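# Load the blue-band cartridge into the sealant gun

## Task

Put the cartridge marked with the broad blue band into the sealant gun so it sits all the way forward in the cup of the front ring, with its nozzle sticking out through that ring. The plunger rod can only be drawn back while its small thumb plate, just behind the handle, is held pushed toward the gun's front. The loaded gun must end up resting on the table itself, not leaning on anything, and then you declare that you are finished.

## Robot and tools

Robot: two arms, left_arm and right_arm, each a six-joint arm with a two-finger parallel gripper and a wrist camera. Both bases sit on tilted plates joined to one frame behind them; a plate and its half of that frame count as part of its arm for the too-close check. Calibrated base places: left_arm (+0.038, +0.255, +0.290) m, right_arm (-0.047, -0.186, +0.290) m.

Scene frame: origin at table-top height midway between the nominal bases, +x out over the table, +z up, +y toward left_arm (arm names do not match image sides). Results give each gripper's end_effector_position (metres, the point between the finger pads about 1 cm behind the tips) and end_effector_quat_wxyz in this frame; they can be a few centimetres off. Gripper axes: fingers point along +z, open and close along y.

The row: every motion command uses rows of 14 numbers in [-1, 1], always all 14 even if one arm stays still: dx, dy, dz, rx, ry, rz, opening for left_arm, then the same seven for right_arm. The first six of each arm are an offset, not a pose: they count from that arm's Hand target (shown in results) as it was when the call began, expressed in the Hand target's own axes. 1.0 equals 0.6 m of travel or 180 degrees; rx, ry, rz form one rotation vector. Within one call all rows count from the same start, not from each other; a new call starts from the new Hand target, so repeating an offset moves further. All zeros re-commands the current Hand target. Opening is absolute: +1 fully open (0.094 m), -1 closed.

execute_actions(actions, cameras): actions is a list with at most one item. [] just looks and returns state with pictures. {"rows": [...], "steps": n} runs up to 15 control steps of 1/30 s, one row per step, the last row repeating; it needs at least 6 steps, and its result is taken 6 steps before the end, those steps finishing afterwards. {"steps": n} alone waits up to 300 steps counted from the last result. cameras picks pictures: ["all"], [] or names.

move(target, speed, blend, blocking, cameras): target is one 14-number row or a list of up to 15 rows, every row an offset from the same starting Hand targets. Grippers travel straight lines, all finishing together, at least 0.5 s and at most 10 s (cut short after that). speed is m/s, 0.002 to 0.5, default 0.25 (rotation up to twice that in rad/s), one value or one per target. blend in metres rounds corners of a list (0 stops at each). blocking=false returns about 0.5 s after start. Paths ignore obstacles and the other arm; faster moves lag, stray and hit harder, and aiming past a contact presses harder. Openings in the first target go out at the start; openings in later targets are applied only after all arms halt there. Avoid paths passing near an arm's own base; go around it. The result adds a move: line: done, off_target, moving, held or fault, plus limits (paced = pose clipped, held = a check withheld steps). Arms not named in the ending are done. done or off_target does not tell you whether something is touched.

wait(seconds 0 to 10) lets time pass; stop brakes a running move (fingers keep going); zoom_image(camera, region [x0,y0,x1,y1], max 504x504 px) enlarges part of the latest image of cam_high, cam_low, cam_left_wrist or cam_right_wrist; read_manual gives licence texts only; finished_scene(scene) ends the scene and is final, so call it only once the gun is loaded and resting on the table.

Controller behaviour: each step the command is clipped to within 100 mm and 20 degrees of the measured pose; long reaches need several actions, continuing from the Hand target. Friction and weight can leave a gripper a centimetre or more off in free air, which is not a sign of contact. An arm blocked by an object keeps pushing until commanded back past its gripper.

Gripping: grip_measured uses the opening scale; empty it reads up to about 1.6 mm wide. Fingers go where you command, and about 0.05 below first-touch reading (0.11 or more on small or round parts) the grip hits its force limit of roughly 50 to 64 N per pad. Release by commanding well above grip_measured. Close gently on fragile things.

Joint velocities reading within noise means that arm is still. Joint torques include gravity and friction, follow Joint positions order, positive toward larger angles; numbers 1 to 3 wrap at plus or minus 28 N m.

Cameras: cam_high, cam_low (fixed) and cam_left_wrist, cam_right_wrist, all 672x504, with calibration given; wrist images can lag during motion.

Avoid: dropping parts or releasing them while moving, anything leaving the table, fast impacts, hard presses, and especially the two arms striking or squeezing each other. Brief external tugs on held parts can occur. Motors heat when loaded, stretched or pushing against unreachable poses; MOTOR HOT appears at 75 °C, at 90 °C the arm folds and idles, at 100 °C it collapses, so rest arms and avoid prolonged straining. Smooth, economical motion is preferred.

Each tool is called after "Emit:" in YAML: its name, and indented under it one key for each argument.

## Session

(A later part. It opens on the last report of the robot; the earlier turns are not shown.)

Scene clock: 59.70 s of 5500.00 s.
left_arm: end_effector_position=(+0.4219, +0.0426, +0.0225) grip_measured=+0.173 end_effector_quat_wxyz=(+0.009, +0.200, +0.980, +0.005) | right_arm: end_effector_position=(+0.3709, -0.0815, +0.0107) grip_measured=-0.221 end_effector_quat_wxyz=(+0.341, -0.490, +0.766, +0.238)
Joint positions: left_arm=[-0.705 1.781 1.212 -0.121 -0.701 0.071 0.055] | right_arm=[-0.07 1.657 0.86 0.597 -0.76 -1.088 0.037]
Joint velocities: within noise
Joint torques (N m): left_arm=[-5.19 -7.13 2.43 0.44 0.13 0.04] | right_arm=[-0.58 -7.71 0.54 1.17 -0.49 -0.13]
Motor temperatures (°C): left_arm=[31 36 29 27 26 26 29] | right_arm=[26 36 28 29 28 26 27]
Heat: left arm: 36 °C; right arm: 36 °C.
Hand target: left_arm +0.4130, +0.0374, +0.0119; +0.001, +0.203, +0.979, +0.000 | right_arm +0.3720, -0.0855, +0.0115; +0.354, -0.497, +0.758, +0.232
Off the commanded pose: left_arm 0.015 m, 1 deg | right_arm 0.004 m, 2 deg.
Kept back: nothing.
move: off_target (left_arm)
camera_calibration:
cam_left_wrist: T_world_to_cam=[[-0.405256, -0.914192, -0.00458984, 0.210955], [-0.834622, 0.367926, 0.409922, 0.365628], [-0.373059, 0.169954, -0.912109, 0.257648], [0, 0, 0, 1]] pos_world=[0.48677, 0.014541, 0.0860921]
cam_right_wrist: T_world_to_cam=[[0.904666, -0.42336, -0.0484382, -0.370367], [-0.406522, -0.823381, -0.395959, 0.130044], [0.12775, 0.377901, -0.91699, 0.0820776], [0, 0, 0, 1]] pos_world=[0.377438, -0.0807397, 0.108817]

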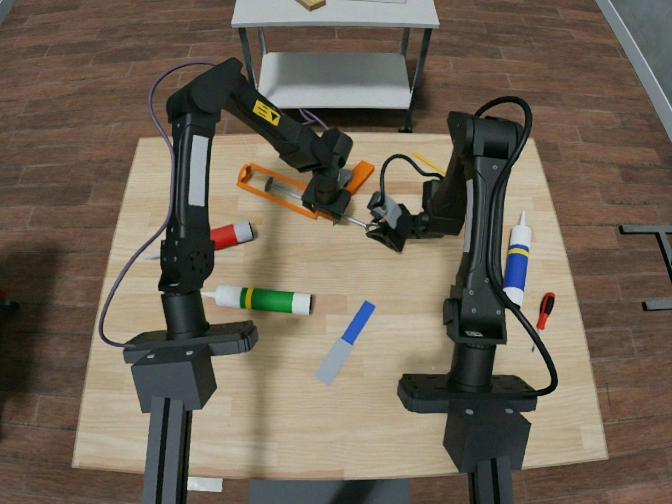

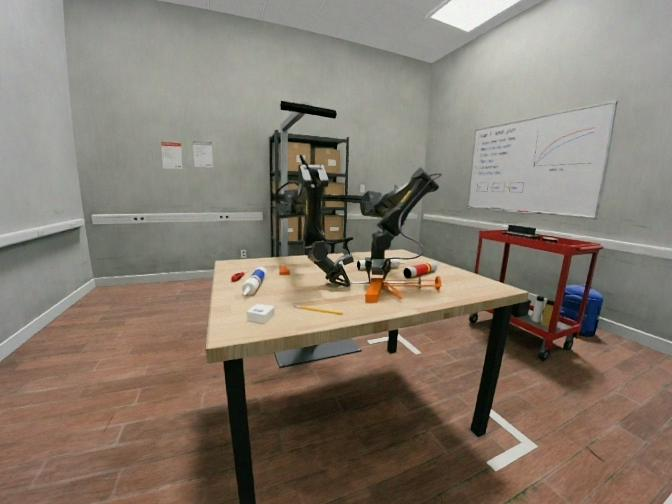

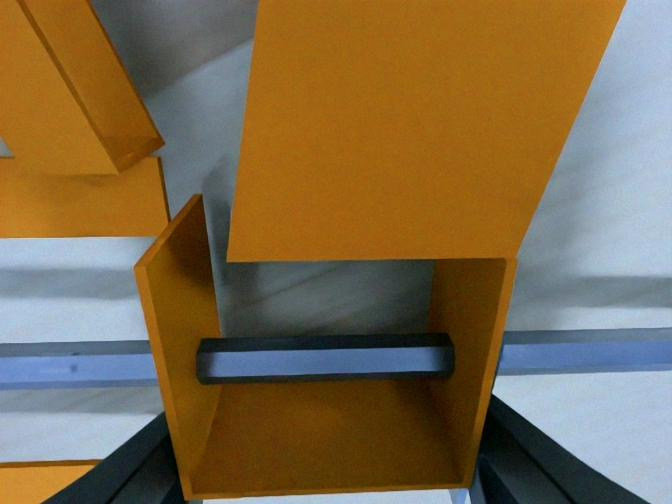

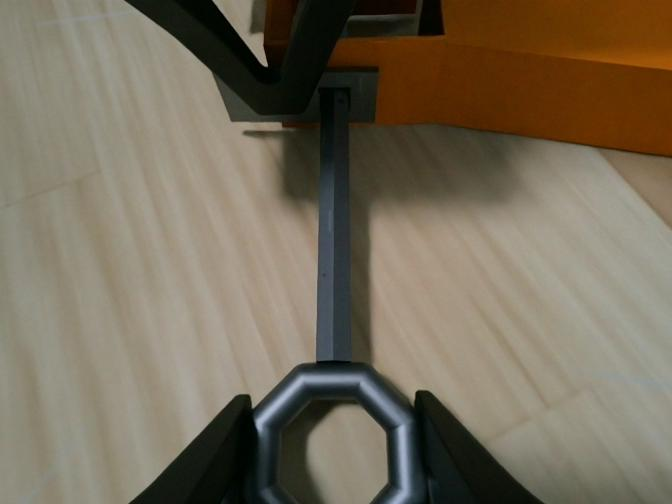

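Emit:
move:
  target: [0,0,0,0,0,0,-0.1,0,0,0,0,0,0,-0.6]
  speed: 0.1
  cameras: []

Emit:
move:
  target: [0,0,0,0,0,0,-0.1,0.0429,0,-0.0511,0,0,0,-0.6]
  speed: 0.06

Scene clock: 60.67 s of 5500.00 s.
left_arm: end_effector_position=(+0.4219, +0.0426, +0.0225) grip_measured=+0.173 end_effector_quat_wxyz=(+0.009, +0.200, +0.980, +0.005) | right_arm: end_effector_position=(+0.3709, -0.0815, +0.0107) grip_measured=-0.221 end_effector_quat_wxyz=(+0.341, -0.490, +0.766, +0.238)
Joint positions: left_arm=[-0.705 1.781 1.212 -0.121 -0.701 0.071 0.055] | right_arm=[-0.07 1.657 0.86 0.597 -0.76 -1.088 0.037]
Joint velocities: within noise
Joint torques (N m): left_arm=[-5.2 -7.13 2.43 0.44 0.14 0.04] | right_arm=[-0.58 -7.72 0.54 1.17 -0.49 -0.14]
Motor temperatures (°C): left_arm=[31 35 29 27 26 26 29] | right_arm=[26 36 27 29 28 26 27]
Heat: left arm: 35 °C; right arm: 36 °C.
Hand target: left_arm +0.4130, +0.0374, +0.0119; +0.001, +0.203, +0.979, +0.000 | right_arm +0.3720, -0.0855, +0.0115; +0.354, -0.497, +0.758, +0.232
Off the commanded pose: left_arm 0.015 m, 1 deg | right_arm 0.004 m, 2 deg.
Kept back: nothing.
move: off_target (left_arm)
No camera images: "cameras" was empty.

Scene clock: 61.63 s of 5500.00 s.
left_arm: end_effector_position=(+0.4217, +0.0415, +0.0228) grip_measured=+0.173 end_effector_quat_wxyz=(+0.009, +0.199, +0.980, +0.002) | right_arm: end_effector_position=(+0.3580, -0.1149, +0.0095) grip_measured=-0.221 end_effector_quat_wxyz=(+0.339, -0.489, +0.769, +0.235)
Joint positions: left_arm=[-0.707 1.781 1.212 -0.121 -0.697 0.07 0.055] | right_arm=[-0.173 1.657 0.825 0.612 -0.852 -1.116 0.037]
Joint velocities: within noise
Joint torques (N m): left_arm=[-5.11 -7.12 2.43 0.44 0.14 0.04] | right_arm=[-2.4 -7.34 0.06 1.12 -0.73 -0.19]
Motor temperatures (°C): left_arm=[31 35 29 27 26 26 29] | right_arm=[26 36 27 29 28 26 27]
Heat: left arm: 35 °C; right arm: 36 °C.
Hand target: left_arm +0.4130, +0.0374, +0.0119; +0.001, +0.203, +0.979, +0.000 | right_arm +0.3561, -0.1222, +0.0115; +0.354, -0.497, +0.758, +0.232
Off the commanded pose: left_arm 0.015 m, 1 deg | right_arm 0.008 m, 2 deg.
Kept back: nothing.
move: off_target (left_arm)
camera_calibration:
cam_left_wrist: T_world_to_cam=[[-0.404608, -0.91449, -0.000402528, 0.209423], [-0.834563, 0.369065, 0.409019, 0.36562], [-0.373895, 0.165828, -0.912526, 0.258592], [0, 0, 0, 1]] pos_world=[0.486553, 0.0136961, 0.0865106]
cam_right_wrist: T_world_to_cam=[[0.902446, -0.428377, -0.045666, -0.372666], [-0.411006, -0.824356, -0.389244, 0.0982853], [0.129098, 0.37004, -0.920002, 0.093925], [0, 0, 0, 1]] pos_world=[0.364581, -0.113376, 0.10765]

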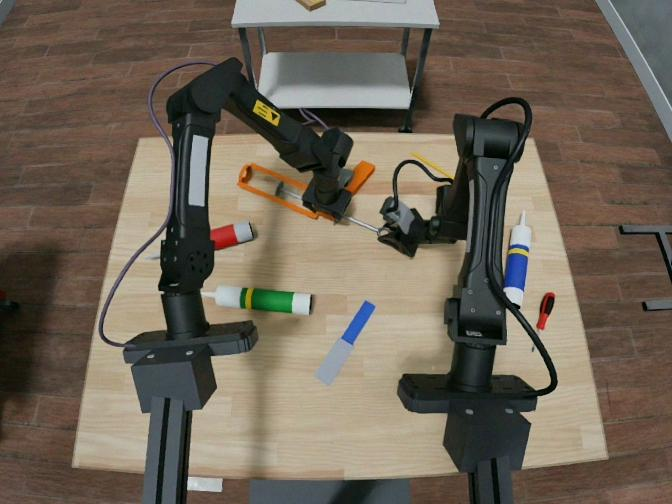

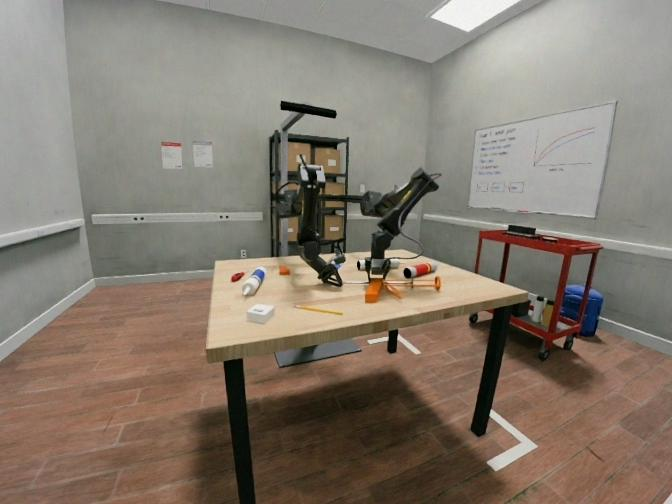

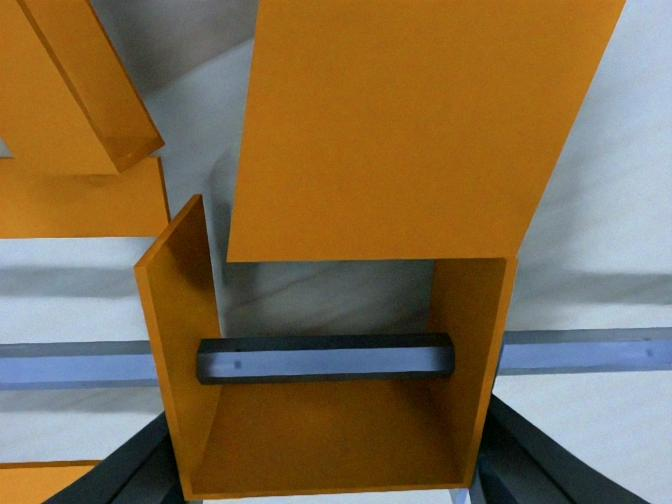

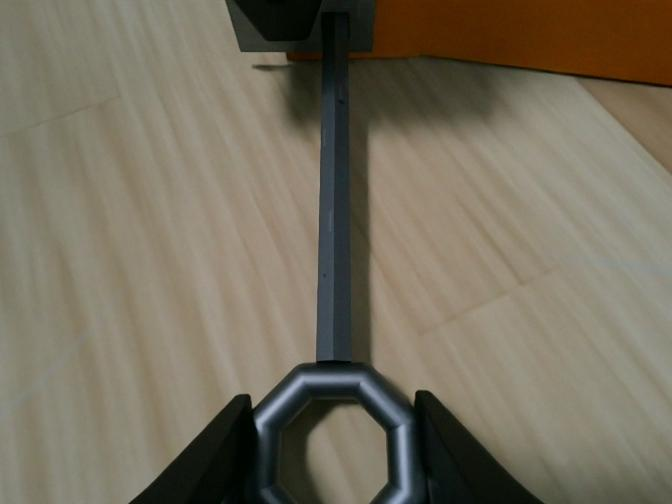

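Emit:
move:
  target: [0,0,0,0,0,0,-0.1,0.1072,0,-0.1277,0,0,0,-0.6]
  speed: 0.07

Scene clock: 63.60 s of 5500.00 s.
left_arm: end_effector_position=(+0.4219, +0.0364, +0.0250) grip_measured=+0.173 end_effector_quat_wxyz=(+0.013, +0.194, +0.981, -0.004) | right_arm: end_effector_position=(+0.3254, -0.1963, +0.0123) grip_measured=-0.221 end_effector_quat_wxyz=(+0.355, -0.493, +0.758, +0.237)
Joint positions: left_arm=[-0.716 1.781 1.212 -0.115 -0.693 0.059 0.055] | right_arm=[-0.447 1.724 0.814 0.612 -1.145 -1.24 0.037]
Joint velocities: within noise
Joint torques (N m): left_arm=[-4.44 -7.1 2.44 0.39 0.13 0.03] | right_arm=[-5.98 -6.05 0.54 0.44 -0.69 -0.37]
Motor temperatures (°C): left_arm=[31 35 29 27 26 26 29] | right_arm=[26 36 27 29 29 26 27]
Heat: left arm: 35 °C; right arm: 36 °C.
Hand target: left_arm +0.4130, +0.0373, +0.0119; +0.001, +0.203, +0.979, +0.000 | right_arm +0.3163, -0.2139, +0.0114; +0.354, -0.497, +0.758, +0.232
Off the commanded pose: left_arm 0.016 m, 2 deg | right_arm 0.020 m, 1 deg.
Kept back: nothing.
move: off_target (left_arm, right_arm)
camera_calibration:
cam_left_wrist: T_world_to_cam=[[-0.395519, -0.918394, 0.0107825, 0.200951], [-0.839882, 0.366408, 0.40043, 0.369363], [-0.371703, 0.149322, -0.916264, 0.261294], [0, 0, 0, 1]] pos_world=[0.486825, 0.0101976, 0.0893435]
cam_right_wrist: T_world_to_cam=[[0.907556, -0.419065, -0.0269634, -0.378017], [-0.390799, -0.819354, -0.419447, 0.0136549], [0.153683, 0.391209, -0.907379, 0.126766], [0, 0, 0, 1]] pos_world=[0.328926, -0.196817, 0.11056]

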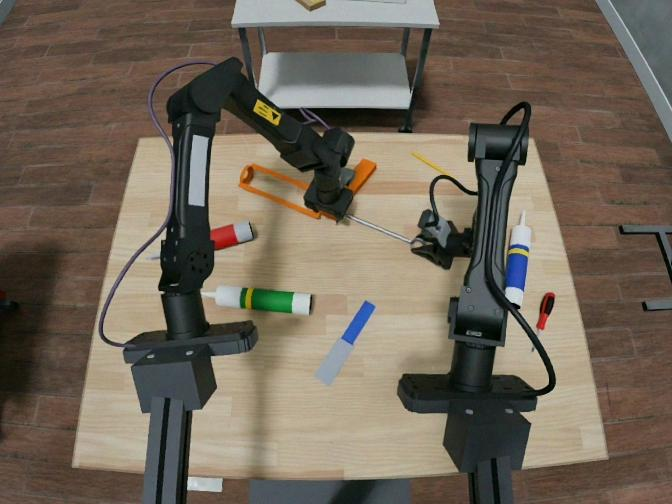

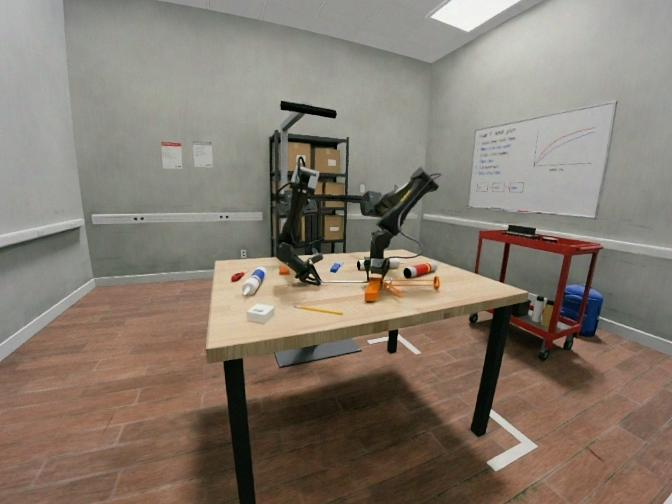

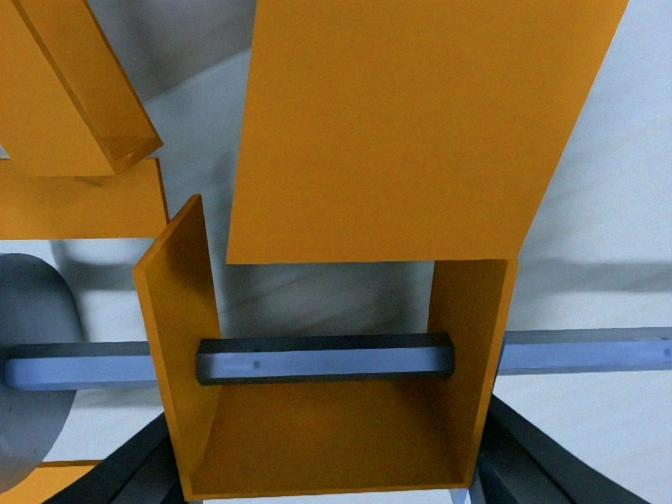

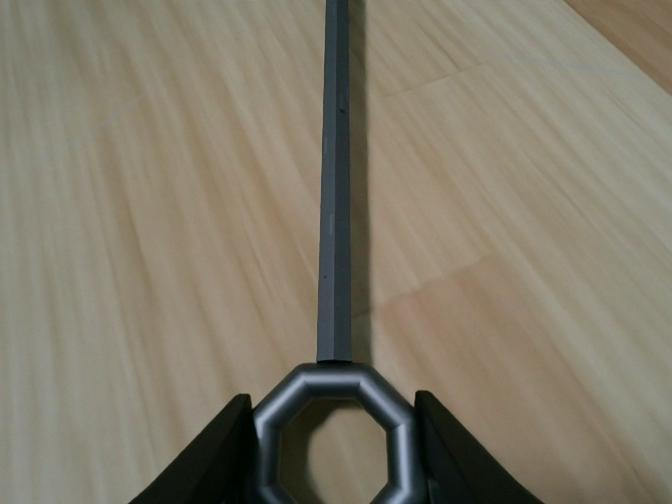

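Emit:
move:
  target: [0,0,0,0,0,0,-0.1,0.0193,0,-0.023,0,0,0,-0.6]
  speed: 0.05

Scene clock: 64.57 s of 5500.00 s.
left_arm: end_effector_position=(+0.4221, +0.0356, +0.0253) grip_measured=+0.173 end_effector_quat_wxyz=(+0.013, +0.194, +0.981, -0.005) | right_arm: end_effector_position=(+0.3202, -0.2102, +0.0130) grip_measured=-0.221 end_effector_quat_wxyz=(+0.360, -0.493, +0.755, +0.239)
Joint positions: left_arm=[-0.717 1.781 1.212 -0.114 -0.691 0.059 0.055] | right_arm=[-0.493 1.746 0.83 0.592 -1.2 -1.275 0.037]
Joint velocities: within noise
Joint torques (N m): left_arm=[-4.33 -7.13 2.44 0.37 0.14 0.05] | right_arm=[-6.67 -5.9 0.58 0.32 -0.62 -0.44]
Motor temperatures (°C): left_arm=[31 35 29 27 26 26 29] | right_arm=[26 36 27 29 29 26 27]
Heat: left arm: 35 °C; right arm: 36 °C.
Hand target: left_arm +0.4130, +0.0374, +0.0119; +0.001, +0.203, +0.979, +0.000 | right_arm +0.3089, -0.2304, +0.0114; +0.354, -0.497, +0.758, +0.232
Off the commanded pose: left_arm 0.016 m, 2 deg | right_arm 0.023 m, 1 deg.
Kept back: nothing.
move: off_target (left_arm, right_arm)
camera_calibration:
cam_left_wrist: T_world_to_cam=[[-0.395191, -0.918506, 0.0130852, 0.200031], [-0.840319, 0.367232, 0.398753, 0.369863], [-0.371063, 0.146588, -0.916965, 0.261571], [0, 0, 0, 1]] pos_world=[0.486913, 0.00956145, 0.0897498]
cam_right_wrist: T_world_to_cam=[[0.909481, -0.415103, -0.0231111, -0.37899], [-0.383869, -0.817101, -0.430105, -0.00105063], [0.159654, 0.400044, -0.902483, 0.133507], [0, 0, 0, 1]] pos_world=[0.322966, -0.211587, 0.111277]

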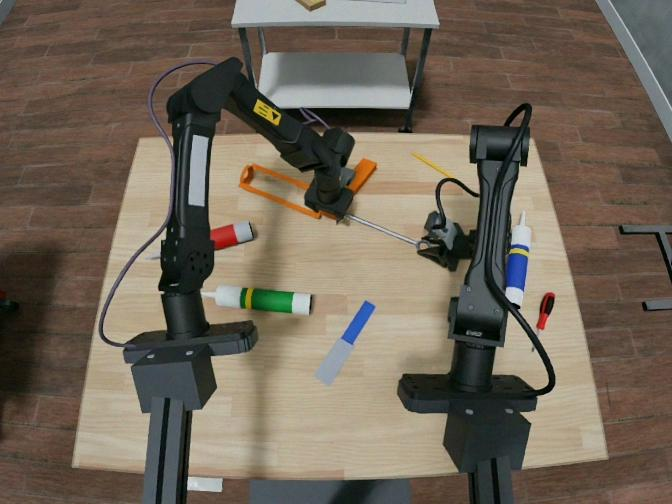

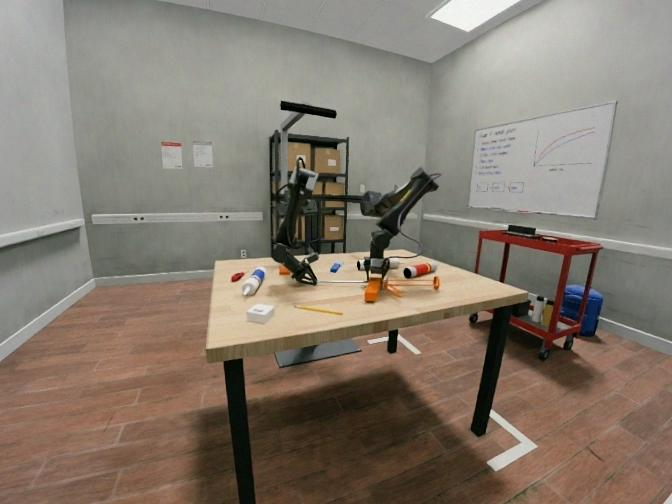

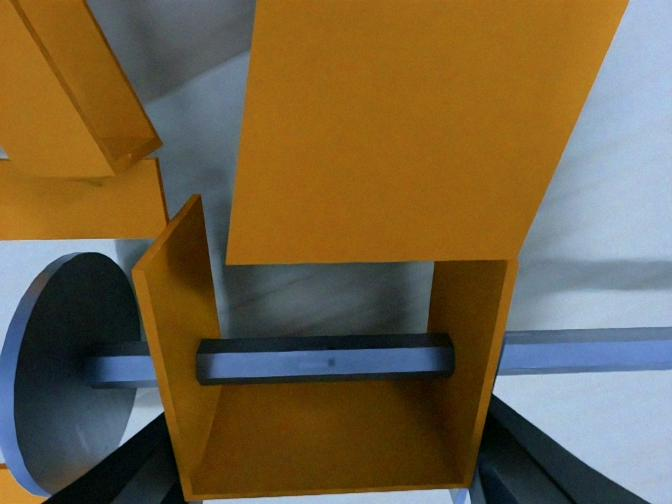

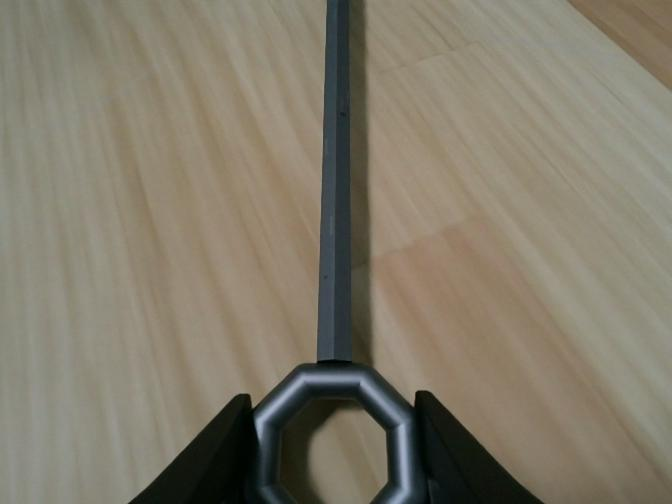

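Emit:
move:
  target: [0,0,0,0,0,0,-0.1,0.0172,0,-0.0204,0,0,0,-0.6]
  speed: 0.05
  cameras: ["cam_left_wrist","cam_high"]

Scene clock: 65.60 s of 5500.00 s.
left_arm: end_effector_position=(+0.4222, +0.0331, +0.0263) grip_measured=+0.173 end_effector_quat_wxyz=(+0.015, +0.193, +0.981, -0.009) | right_arm: end_effector_position=(+0.3149, -0.2205, +0.0143) grip_measured=-0.221 end_effector_quat_wxyz=(+0.364, -0.491, +0.752, +0.247)
Joint positions: left_arm=[-0.721 1.781 1.212 -0.111 -0.688 0.056 0.055] | right_arm=[-0.531 1.765 0.85 0.548 -1.254 -1.315 0.037]
Joint velocities: within noise
Joint torques (N m): left_arm=[-4.05 -7.12 2.43 0.34 0.13 0.07] | right_arm=[-7.5 -5.75 0.53 0.27 -0.51 -0.52]
Motor temperatures (°C): left_arm=[31 35 29 27 26 26 29] | right_arm=[26 36 27 28 29 26 27]
Heat: left arm: 35 °C; right arm: 36 °C.
Hand target: left_arm +0.4130, +0.0373, +0.0119; +0.001, +0.203, +0.979, +0.000 | right_arm +0.3026, -0.2452, +0.0113; +0.354, -0.497, +0.758, +0.232
Off the commanded pose: left_arm 0.018 m, 2 deg | right_arm 0.028 m, 2 deg.
Kept back: nothing.
move: off_target (left_arm, right_arm)
camera_calibration:
cam_left_wrist: T_world_to_cam=[[-0.392614, -0.919503, 0.0191871, 0.196564], [-0.842039, 0.367772, 0.394605, 0.371271], [-0.369897, 0.138771, -0.91865, 0.262732], [0, 0, 0, 1]] pos_world=[0.486982, 0.00773853, 0.0910818]
Images, in order (width x height): cam_high 672x504, cam_left_wrist 672x504.

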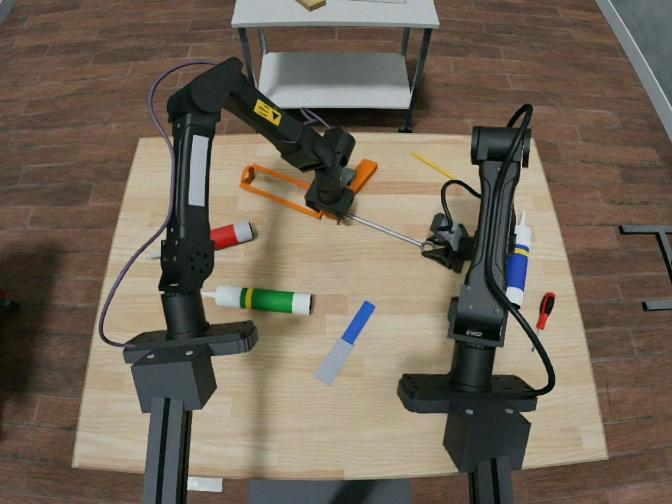

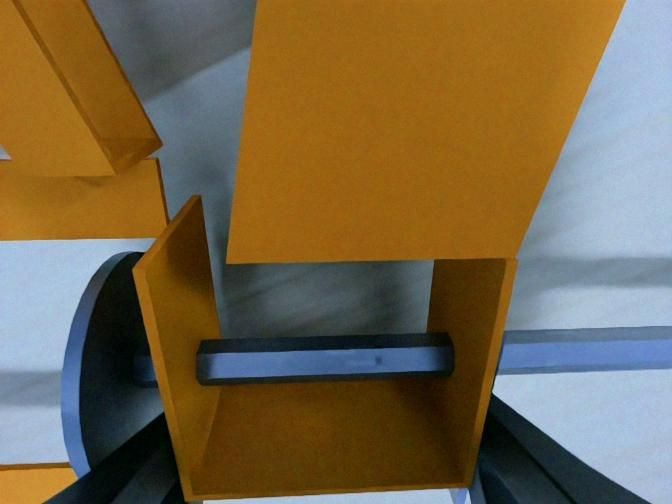

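Emit:
zoom_image:
  camera: "cam_high"
  region: [400, 180, 560, 320]

Scaled by 3.150 from the camera's 672x504 image, which has a finer 960x720 frame.

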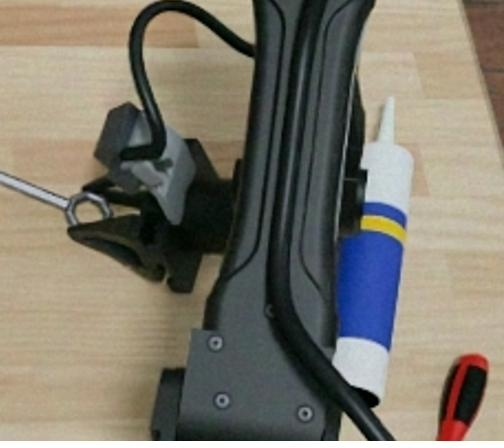

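Emit:
move:
  target: [0,0,0,0,0,0,-0.1,0.0129,0,-0.0153,0,0,0,-0.6]
  speed: 0.05
  cameras: ["cam_left_wrist"]

Scene clock: 66.80 s of 5500.00 s.
left_arm: end_effector_position=(+0.4215, +0.0297, +0.0282) grip_measured=+0.173 end_effector_quat_wxyz=(+0.016, +0.192, +0.981, -0.013) | right_arm: end_effector_position=(+0.3127, -0.2241, +0.0184) grip_measured=-0.221 end_effector_quat_wxyz=(+0.374, -0.490, +0.744, +0.258)
Joint positions: left_arm=[-0.729 1.781 1.212 -0.111 -0.687 0.051 0.055] | right_arm=[-0.552 1.776 0.868 0.506 -1.308 -1.354 0.037]
Joint velocities: within noise
Joint torques (N m): left_arm=[-3.51 -7.12 2.41 0.35 0.11 0.12] | right_arm=[-8.7 -5.48 0.46 0.19 -0.3 -0.58]
Motor temperatures (°C): left_arm=[31 35 29 27 26 26 29] | right_arm=[27 36 27 28 29 26 27]
Heat: left arm: 35 °C; right arm: 36 °C.
Hand target: left_arm +0.4130, +0.0373, +0.0119; +0.001, +0.203, +0.979, +0.000 | right_arm +0.2978, -0.2562, +0.0113; +0.354, -0.497, +0.758, +0.232
Off the commanded pose: left_arm 0.020 m, 3 deg | right_arm 0.036 m, 4 deg.
Kept back: nothing.
move: off_target (left_arm, right_arm)
camera_calibration:
cam_left_wrist: T_world_to_cam=[[-0.39198, -0.919593, 0.0264509, 0.192626], [-0.842458, 0.370356, 0.391282, 0.371427], [-0.369617, 0.131091, -0.91989, 0.264808], [0, 0, 0, 1]] pos_world=[0.486295, 0.00486324, 0.0931667]
Images, in order (width x height): cam_left_wrist 672x504.

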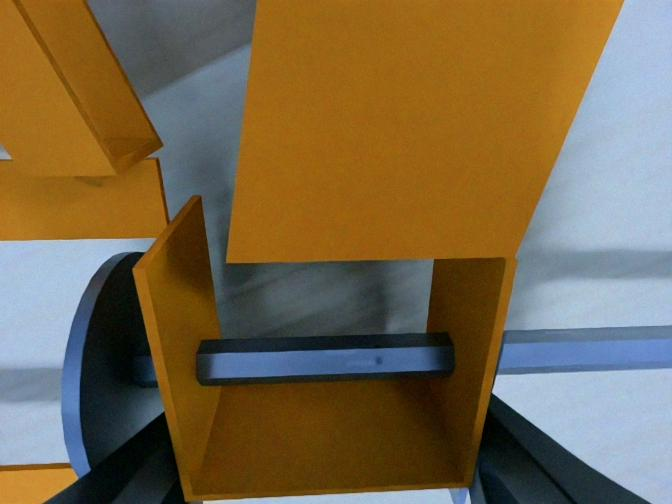

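Emit:
move:
  target: [0,0,0,0,0,0,-0.1,-0.0300,0,0.0357,0,0,0,-0.6]
  speed: 0.06
  cameras: []

Emit:
move:
  target: [0,0,0,0,0,0,1,0,0,0,0,0,0,-0.6]
  speed: 0.06

Scene clock: 68.33 s of 5500.00 s.
left_arm: end_effector_position=(+0.4187, +0.0306, +0.0264) grip_measured=+0.173 end_effector_quat_wxyz=(+0.013, +0.197, +0.980, -0.008) | right_arm: end_effector_position=(+0.3065, -0.2208, +0.0137) grip_measured=-0.221 end_effector_quat_wxyz=(+0.360, -0.483, +0.755, +0.260)
Joint positions: left_arm=[-0.729 1.789 1.212 -0.114 -0.696 0.054 0.055] | right_arm=[-0.54 1.776 0.851 0.5 -1.274 -1.344 0.037]
Joint velocities: within noise
Joint torques (N m): left_arm=[-3.49 -7.66 2.44 0.36 0.1 0.09] | right_arm=[-3.19 -8.06 -0.27 0.69 0.02 -0.06]
Motor temperatures (°C): left_arm=[31 35 29 27 26 26 29] | right_arm=[27 36 27 28 28 26 27]
Heat: left arm: 35 °C; right arm: 36 °C.
Hand target: left_arm +0.4131, +0.0373, +0.0120; +0.001, +0.203, +0.979, +0.000 | right_arm +0.3090, -0.2306, +0.0113; +0.354, -0.497, +0.758, +0.232
Off the commanded pose: left_arm 0.017 m, 2 deg | right_arm 0.010 m, 4 deg.
Kept back: nothing.
move: off_target (left_arm, right_arm)
No camera images: "cameras" was empty.

Scene clock: 69.03 s of 5500.00 s.
left_arm: end_effector_position=(+0.4098, +0.0157, +0.0294) grip_measured=+0.997 end_effector_quat_wxyz=(+0.006, +0.222, +0.974, -0.037) | right_arm: end_effector_position=(+0.3067, -0.2198, +0.0135) grip_measured=-0.221 end_effector_quat_wxyz=(+0.359, -0.480, +0.757, +0.262)
Joint positions: left_arm=[-0.747 1.795 1.212 -0.125 -0.65 0.085 0.094] | right_arm=[-0.537 1.776 0.851 0.502 -1.272 -1.334 0.037]
Joint velocities: within noise
Joint torques (N m): left_arm=[-2.33 -8.25 2.26 0.45 -0.3 -0.11] | right_arm=[-3.4 -8.08 -0.29 0.7 0 -0.12]
Motor temperatures (°C): left_arm=[31 35 29 27 26 26 29] | right_arm=[27 36 27 28 28 26 27]
Heat: left arm: 35 °C; right arm: 36 °C.
Hand target: left_arm +0.4130, +0.0373, +0.0119; +0.001, +0.203, +0.979, +0.000 | right_arm +0.3090, -0.2305, +0.0113; +0.354, -0.497, +0.758, +0.232
Off the commanded pose: left_arm 0.028 m, 5 deg | right_arm 0.011 m, 4 deg.
Kept back: nothing.
move: off_target (left_arm, right_arm)
camera_calibration:
cam_left_wrist: T_world_to_cam=[[-0.44693, -0.891303, 0.0763762, 0.195735], [-0.806238, 0.438321, 0.397309, 0.350179], [-0.3876, 0.115992, -0.914501, 0.270877], [0, 0, 0, 1]] pos_world=[0.4748, -0.0104514, 0.0936385]
cam_right_wrist: T_world_to_cam=[[0.905519, -0.418441, -0.0702976, -0.369569], [-0.402987, -0.796283, -0.451149, -0.00310879], [0.132802, 0.436853, -0.889676, 0.15618], [0, 0, 0, 1]] pos_world=[0.312658, -0.225346, 0.111567]

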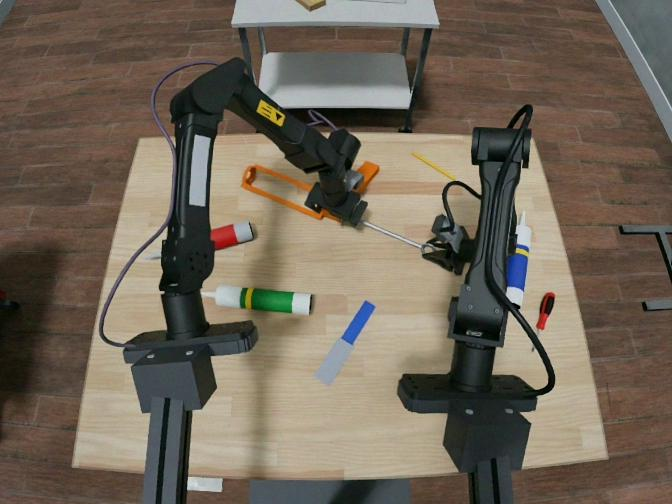

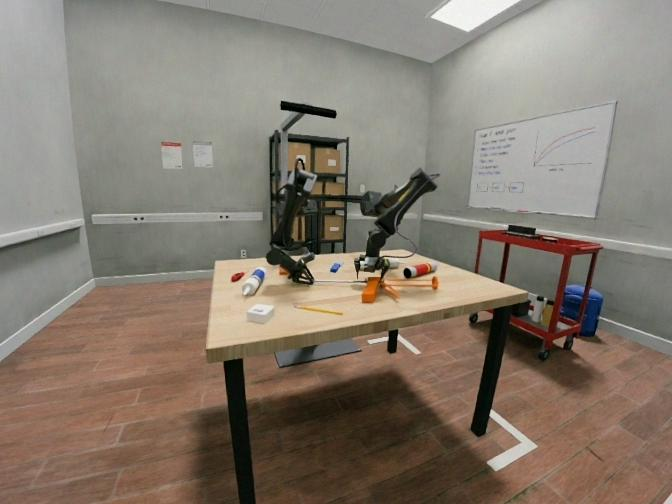

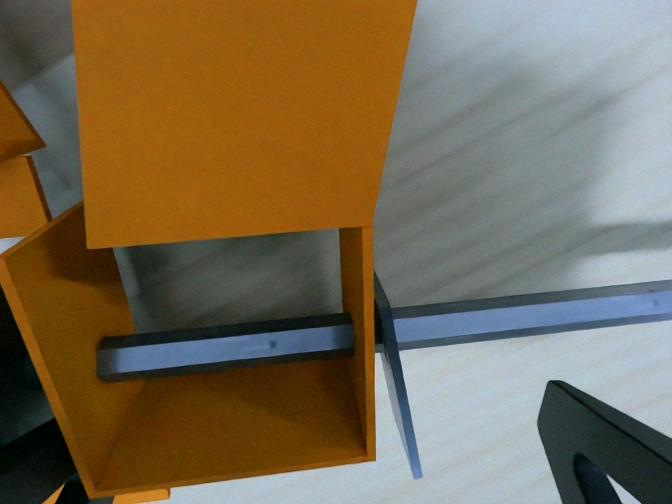

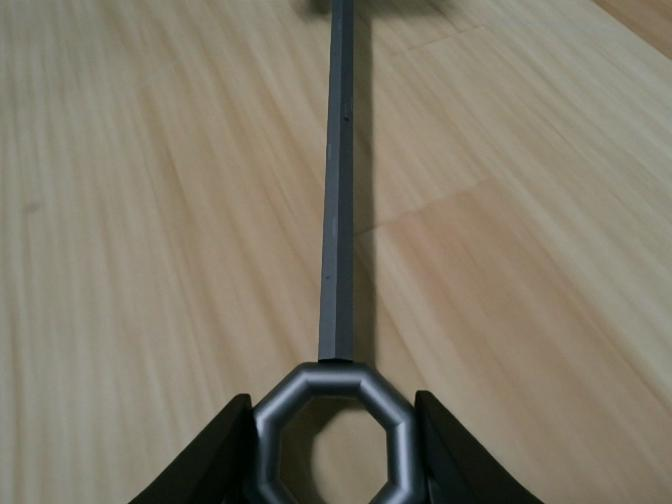

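Emit:
move:
  target: [0,-0.03,0,0,0,0,0.6,0,0,0,0,0,0,-0.6]
  speed: 0.08
  cameras: ["cam_left_wrist"]

Emit:
move:
  target: [0,0,-0.1,0,0,0,0.6,0,0,0,0,0,0,-0.6]
  speed: 0.08

Scene clock: 70.03 s of 5500.00 s.
left_arm: end_effector_position=(+0.4141, +0.0217, +0.0248) grip_measured=+0.601 end_effector_quat_wxyz=(+0.009, +0.211, +0.977, -0.011) | right_arm: end_effector_position=(+0.3067, -0.2203, +0.0129) grip_measured=-0.221 end_effector_quat_wxyz=(+0.358, -0.481, +0.757, +0.260)
Joint positions: left_arm=[-0.744 1.814 1.23 -0.123 -0.699 0.063 0.075] | right_arm=[-0.537 1.776 0.851 0.502 -1.268 -1.335 0.037]
Joint velocities: within noise
Joint torques (N m): left_arm=[-5.41 -6.23 2.89 0.44 -0.12 -0.19] | right_arm=[-3.4 -8.06 -0.31 0.71 -0.05 -0.12]
Motor temperatures (°C): left_arm=[31 35 29 27 26 26 29] | right_arm=[27 36 27 28 28 26 27]
Heat: left arm: 35 °C; right arm: 36 °C.
Hand target: left_arm +0.4061, +0.0208, +0.0120; +0.001, +0.203, +0.979, +0.000 | right_arm +0.3090, -0.2305, +0.0113; +0.354, -0.497, +0.758, +0.232
Off the commanded pose: left_arm 0.015 m, 2 deg | right_arm 0.011 m, 4 deg.
Kept back: nothing.
move: off_target (left_arm, right_arm)
camera_calibration:
cam_left_wrist: T_world_to_cam=[[-0.425788, -0.904459, 0.0256547, 0.196217], [-0.822937, 0.398885, 0.404557, 0.360432], [-0.376139, 0.151143, -0.914153, 0.262132], [0, 0, 0, 1]] pos_world=[0.478757, -0.00591979, 0.0887793]
Images, in order (width x height): cam_left_wrist 672x504.

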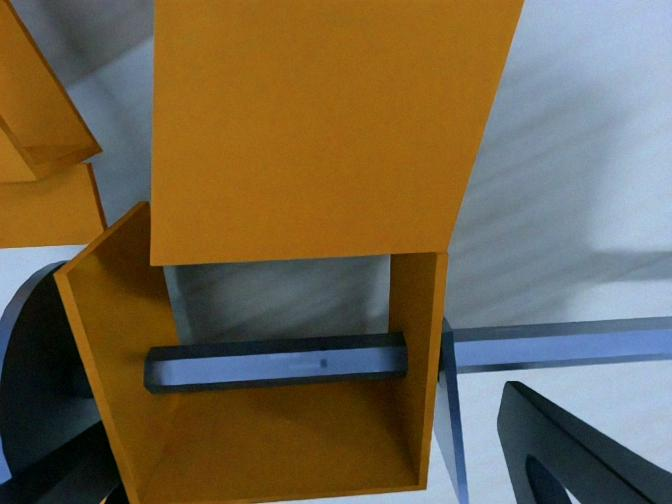

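Scene clock: 71.33 s of 5500.00 s.
left_arm: end_effector_position=(+0.4030, +0.0234, +0.0605) grip_measured=+0.601 end_effector_quat_wxyz=(-0.006, +0.207, +0.978, +0.006) | right_arm: end_effector_position=(+0.3051, -0.2210, +0.0115) grip_measured=-0.221 end_effector_quat_wxyz=(+0.353, -0.480, +0.760, +0.258)
Joint positions: left_arm=[-0.826 1.746 1.213 -0.275 -0.786 -0.053 0.075] | right_arm=[-0.537 1.776 0.847 0.502 -1.257 -1.335 0.037]
Joint velocities: within noise
Joint torques (N m): left_arm=[-7.73 -12 1.68 0.14 -0.12 -0.09] | right_arm=[-3.36 -7.98 -0.06 0.71 -0.14 -0.11]
Motor temperatures (°C): left_arm=[31 35 29 27 26 26 29] | right_arm=[27 36 27 28 28 26 27]
Heat: left arm: 35 °C; right arm: 36 °C.
Hand target: left_arm +0.4057, +0.0208, +0.0719; +0.001, +0.203, +0.979, +0.000 | right_arm +0.3090, -0.2305, +0.0113; +0.354, -0.497, +0.758, +0.232
Off the commanded pose: left_arm 0.012 m, 1 deg | right_arm 0.010 m, 3 deg.
Kept back: nothing.
move: off_target (left_arm, right_arm)
camera_calibration:
cam_left_wrist: T_world_to_cam=[[-0.418976, -0.907997, -0.00100502, 0.191037], [-0.816789, 0.376406, 0.437234, 0.332229], [-0.396629, 0.184012, -0.899347, 0.296953], [0, 0, 0, 1]] pos_world=[0.469182, -0.00623467, 0.121994]
cam_right_wrist: T_world_to_cam=[[0.903966, -0.421749, -0.0705283, -0.368969], [-0.408016, -0.801388, -0.437379, -0.00541545], [0.127943, 0.424152, -0.896508, 0.153819], [0, 0, 0, 1]] pos_world=[0.311645, -0.225195, 0.109509]

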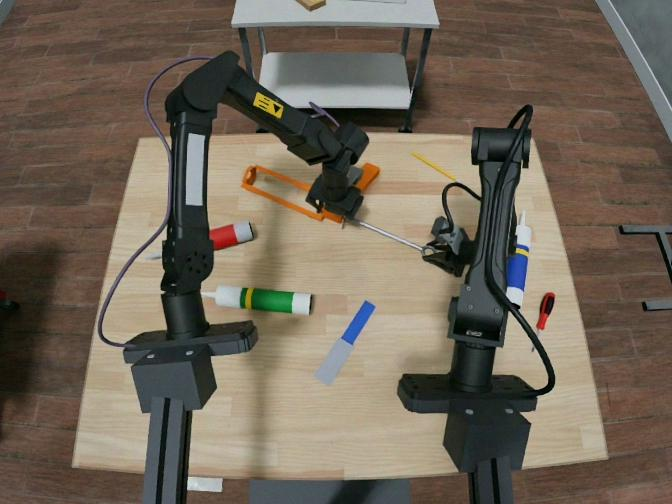

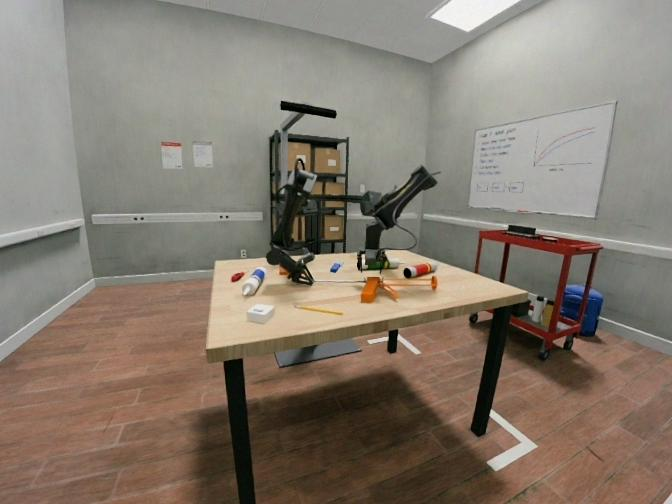

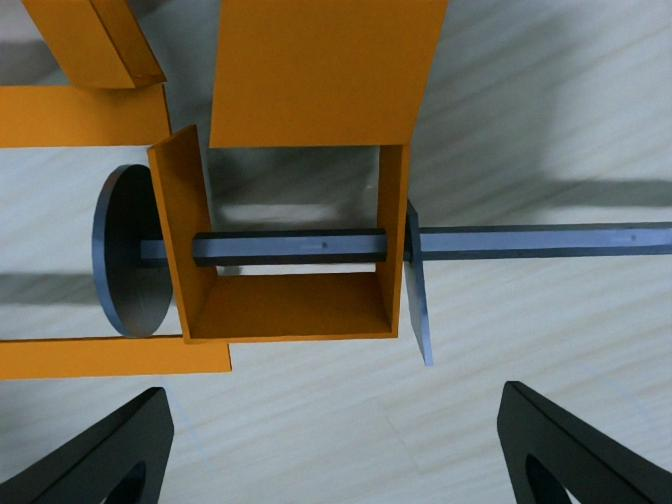

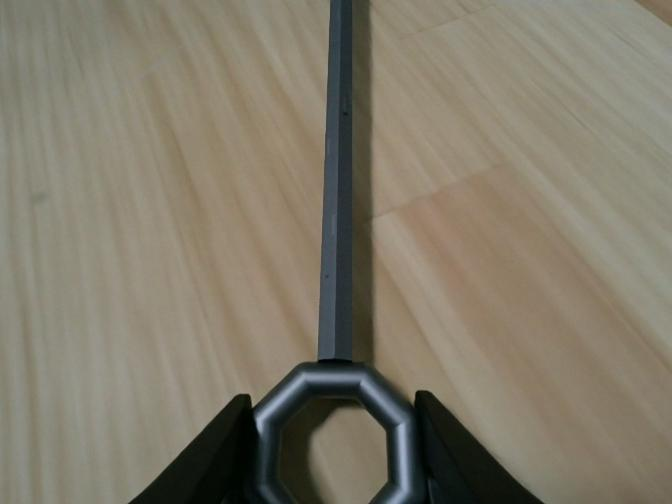

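Emit:
move:
  target: [0,0.015,0,0,0,0,1,0,0,0,0,0,0,-0.6]
  speed: 0.1
  cameras: []

Emit:
move:
  target: [0,0,0.03,0,0,0,1,0,0,0,0,0,0,-0.6]
  speed: 0.08
  cameras: ["cam_left_wrist"]

Scene clock: 73.40 s of 5500.00 s.
left_arm: end_effector_position=(+0.4055, +0.0268, +0.0645) grip_measured=+0.998 end_effector_quat_wxyz=(-0.003, +0.201, +0.980, +0.006) | right_arm: end_effector_position=(+0.3051, -0.2210, +0.0115) grip_measured=-0.221 end_effector_quat_wxyz=(+0.353, -0.480, +0.760, +0.258)
Joint positions: left_arm=[-0.826 1.726 1.204 -0.278 -0.788 -0.061 0.094] | right_arm=[-0.537 1.776 0.847 0.502 -1.257 -1.335 0.037]
Joint velocities: within noise
Joint torques (N m): left_arm=[-6.13 -12.33 1.47 0.17 0.02 0.06] | right_arm=[-3.37 -7.98 -0.08 0.71 -0.15 -0.11]
Motor temperatures (°C): left_arm=[31 36 29 27 26 26 29] | right_arm=[27 36 27 28 28 26 27]
Heat: left arm: 36 °C; right arm: 36 °C.
Hand target: left_arm +0.4094, +0.0291, +0.0719; +0.001, +0.203, +0.979, +0.000 | right_arm +0.3090, -0.2305, +0.0113; +0.354, -0.497, +0.758, +0.232
Off the commanded pose: left_arm 0.009 m, 1 deg | right_arm 0.010 m, 3 deg.
Kept back: nothing.
move: off_target (right_arm)
No camera images: "cameras" was empty.

Scene clock: 74.13 s of 5500.00 s.
left_arm: end_effector_position=(+0.4113, +0.0329, +0.0576) grip_measured=+0.998 end_effector_quat_wxyz=(+0.000, +0.200, +0.980, +0.008) | right_arm: end_effector_position=(+0.3051, -0.2210, +0.0115) grip_measured=-0.221 end_effector_quat_wxyz=(+0.353, -0.480, +0.760, +0.258)
Joint positions: left_arm=[-0.798 1.726 1.204 -0.252 -0.773 -0.029 0.094] | right_arm=[-0.537 1.776 0.847 0.502 -1.257 -1.335 0.037]
Joint velocities: within noise
Joint torques (N m): left_arm=[-5.45 -8.84 1.81 0.45 0.13 0.08] | right_arm=[-3.36 -7.98 -0.06 0.71 -0.14 -0.11]
Motor temperatures (°C): left_arm=[31 36 29 27 26 26 29] | right_arm=[27 36 27 28 28 26 27]
Heat: left arm: 36 °C; right arm: 36 °C.
Hand target: left_arm +0.4094, +0.0291, +0.0539; +0.001, +0.203, +0.979, +0.000 | right_arm +0.3090, -0.2305, +0.0113; +0.354, -0.497, +0.758, +0.232
Off the commanded pose: left_arm 0.006 m, 1 deg | right_arm 0.010 m, 3 deg.
Kept back: nothing.
move: off_target (right_arm)
camera_calibration:
cam_left_wrist: T_world_to_cam=[[-0.40688, -0.913455, -0.00693195, 0.198658], [-0.82676, 0.365015, 0.428056, 0.341777], [-0.38848, 0.179899, -0.903726, 0.292877], [0, 0, 0, 1]] pos_world=[0.477174, 0.00402305, 0.119758]
Images, in order (width x height): cam_left_wrist 672x504.

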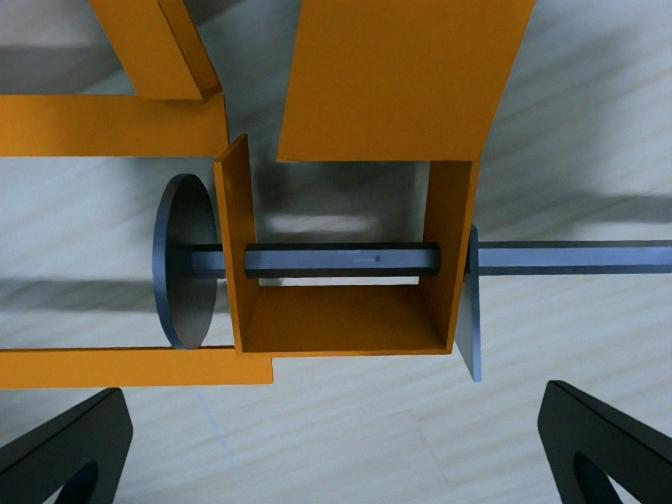

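Emit:
move:
  target: [-0.005,0,0.04,0,0,0,1,0,0,0,0,0,0,-0.6]
  speed: 0.08
  cameras: ["cam_left_wrist"]

Scene clock: 75.40 s of 5500.00 s.
left_arm: end_effector_position=(+0.4157, +0.0352, +0.0383) grip_measured=+0.998 end_effector_quat_wxyz=(+0.002, +0.199, +0.980, +0.007) | right_arm: end_effector_position=(+0.3051, -0.2210, +0.0115) grip_measured=-0.221 end_effector_quat_wxyz=(+0.353, -0.480, +0.760, +0.258)
Joint positions: left_arm=[-0.754 1.765 1.216 -0.189 -0.74 0.014 0.094] | right_arm=[-0.537 1.776 0.847 0.502 -1.257 -1.335 0.037]
Joint velocities: within noise
Joint torques (N m): left_arm=[-5.42 -7.23 3.04 0.5 0.13 0.06] | right_arm=[-3.36 -7.97 -0.08 0.71 -0.15 -0.11]
Motor temperatures (°C): left_arm=[31 36 29 27 26 26 29] | right_arm=[27 36 27 28 28 26 27]
Heat: left arm: 36 °C; right arm: 36 °C.
Hand target: left_arm +0.4123, +0.0279, +0.0299; +0.001, +0.203, +0.979, +0.000 | right_arm +0.3090, -0.2305, +0.0113; +0.354, -0.497, +0.758, +0.232
Off the commanded pose: left_arm 0.012 m, 1 deg | right_arm 0.010 m, 3 deg.
Kept back: nothing.
move: off_target (left_arm, right_arm)
camera_calibration:
cam_left_wrist: T_world_to_cam=[[-0.40331, -0.915037, -0.00698868, 0.201016], [-0.830333, 0.362746, 0.423039, 0.354513], [-0.384561, 0.176419, -0.906084, 0.275351], [0, 0, 0, 1]] pos_world=[0.481325, 0.00676213, 0.100924]
Images, in order (width x height): cam_left_wrist 672x504.

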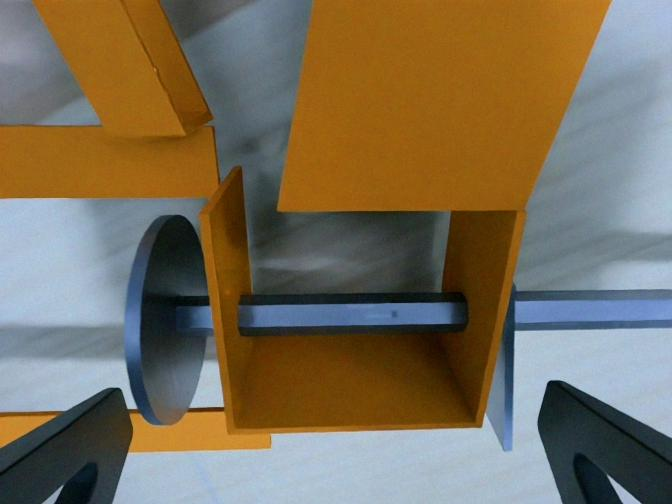

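Emit:
move:
  target: [0,0.008,0,0,0,0,1,0,0,0,0,0,0,-0.6]
  speed: 0.08
  cameras: ["cam_left_wrist"]

Emit:
zoom_image:
  camera: "cam_left_wrist"
  region: [60, 280, 300, 460]

Scene clock: 76.60 s of 5500.00 s.
left_arm: end_effector_position=(+0.4162, +0.0376, +0.0362) grip_measured=+0.998 end_effector_quat_wxyz=(+0.001, +0.200, +0.980, +0.008) | right_arm: end_effector_position=(+0.3051, -0.2210, +0.0115) grip_measured=-0.221 end_effector_quat_wxyz=(+0.353, -0.480, +0.760, +0.258)
Joint positions: left_arm=[-0.745 1.765 1.216 -0.187 -0.734 0.022 0.094] | right_arm=[-0.537 1.776 0.847 0.502 -1.257 -1.335 0.037]
Joint velocities: within noise
Joint torques (N m): left_arm=[-5.33 -8.17 2.56 0.47 0.15 0.05] | right_arm=[-3.34 -7.99 -0.08 0.71 -0.14 -0.11]
Motor temperatures (°C): left_arm=[31 36 29 27 26 26 29] | right_arm=[27 36 27 28 28 26 27]
Heat: left arm: 36 °C; right arm: 36 °C.
Hand target: left_arm +0.4142, +0.0323, +0.0299; +0.001, +0.203, +0.979, +0.000 | right_arm +0.3090, -0.2305, +0.0113; +0.354, -0.497, +0.758, +0.232
Off the commanded pose: left_arm 0.009 m, 1 deg | right_arm 0.010 m, 3 deg.
Kept back: nothing.
move: off_target (right_arm)
camera_calibration:
cam_left_wrist: T_world_to_cam=[[-0.405369, -0.914124, -0.00725649, 0.20428], [-0.828454, 0.364, 0.425639, 0.354049], [-0.386446, 0.178553, -0.904864, 0.273889], [0, 0, 0, 1]] pos_world=[0.481965, 0.00895993, 0.098617]
Images, in order (width x height): cam_left_wrist 672x504.

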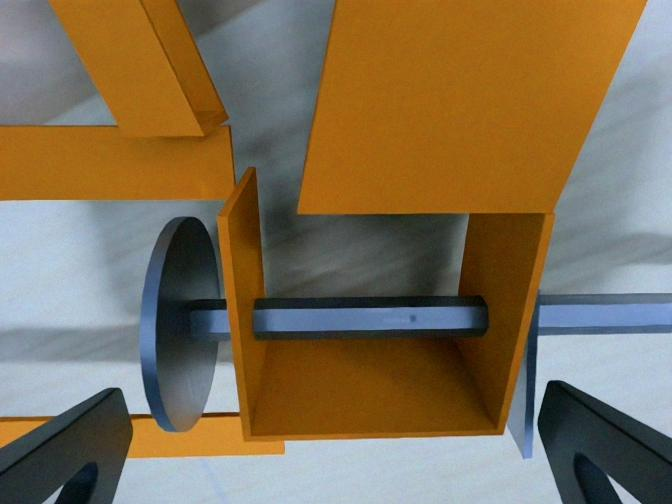

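Scaled by 2.100 from the camera's 672x504 image, which has a finer 960x720 frame.

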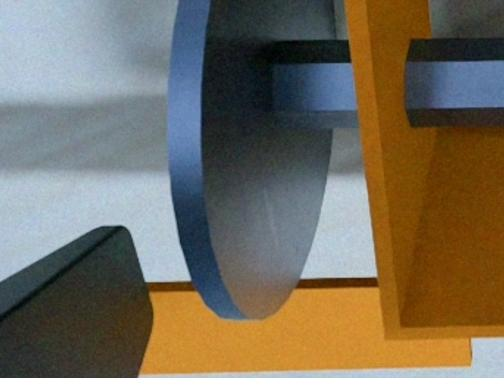

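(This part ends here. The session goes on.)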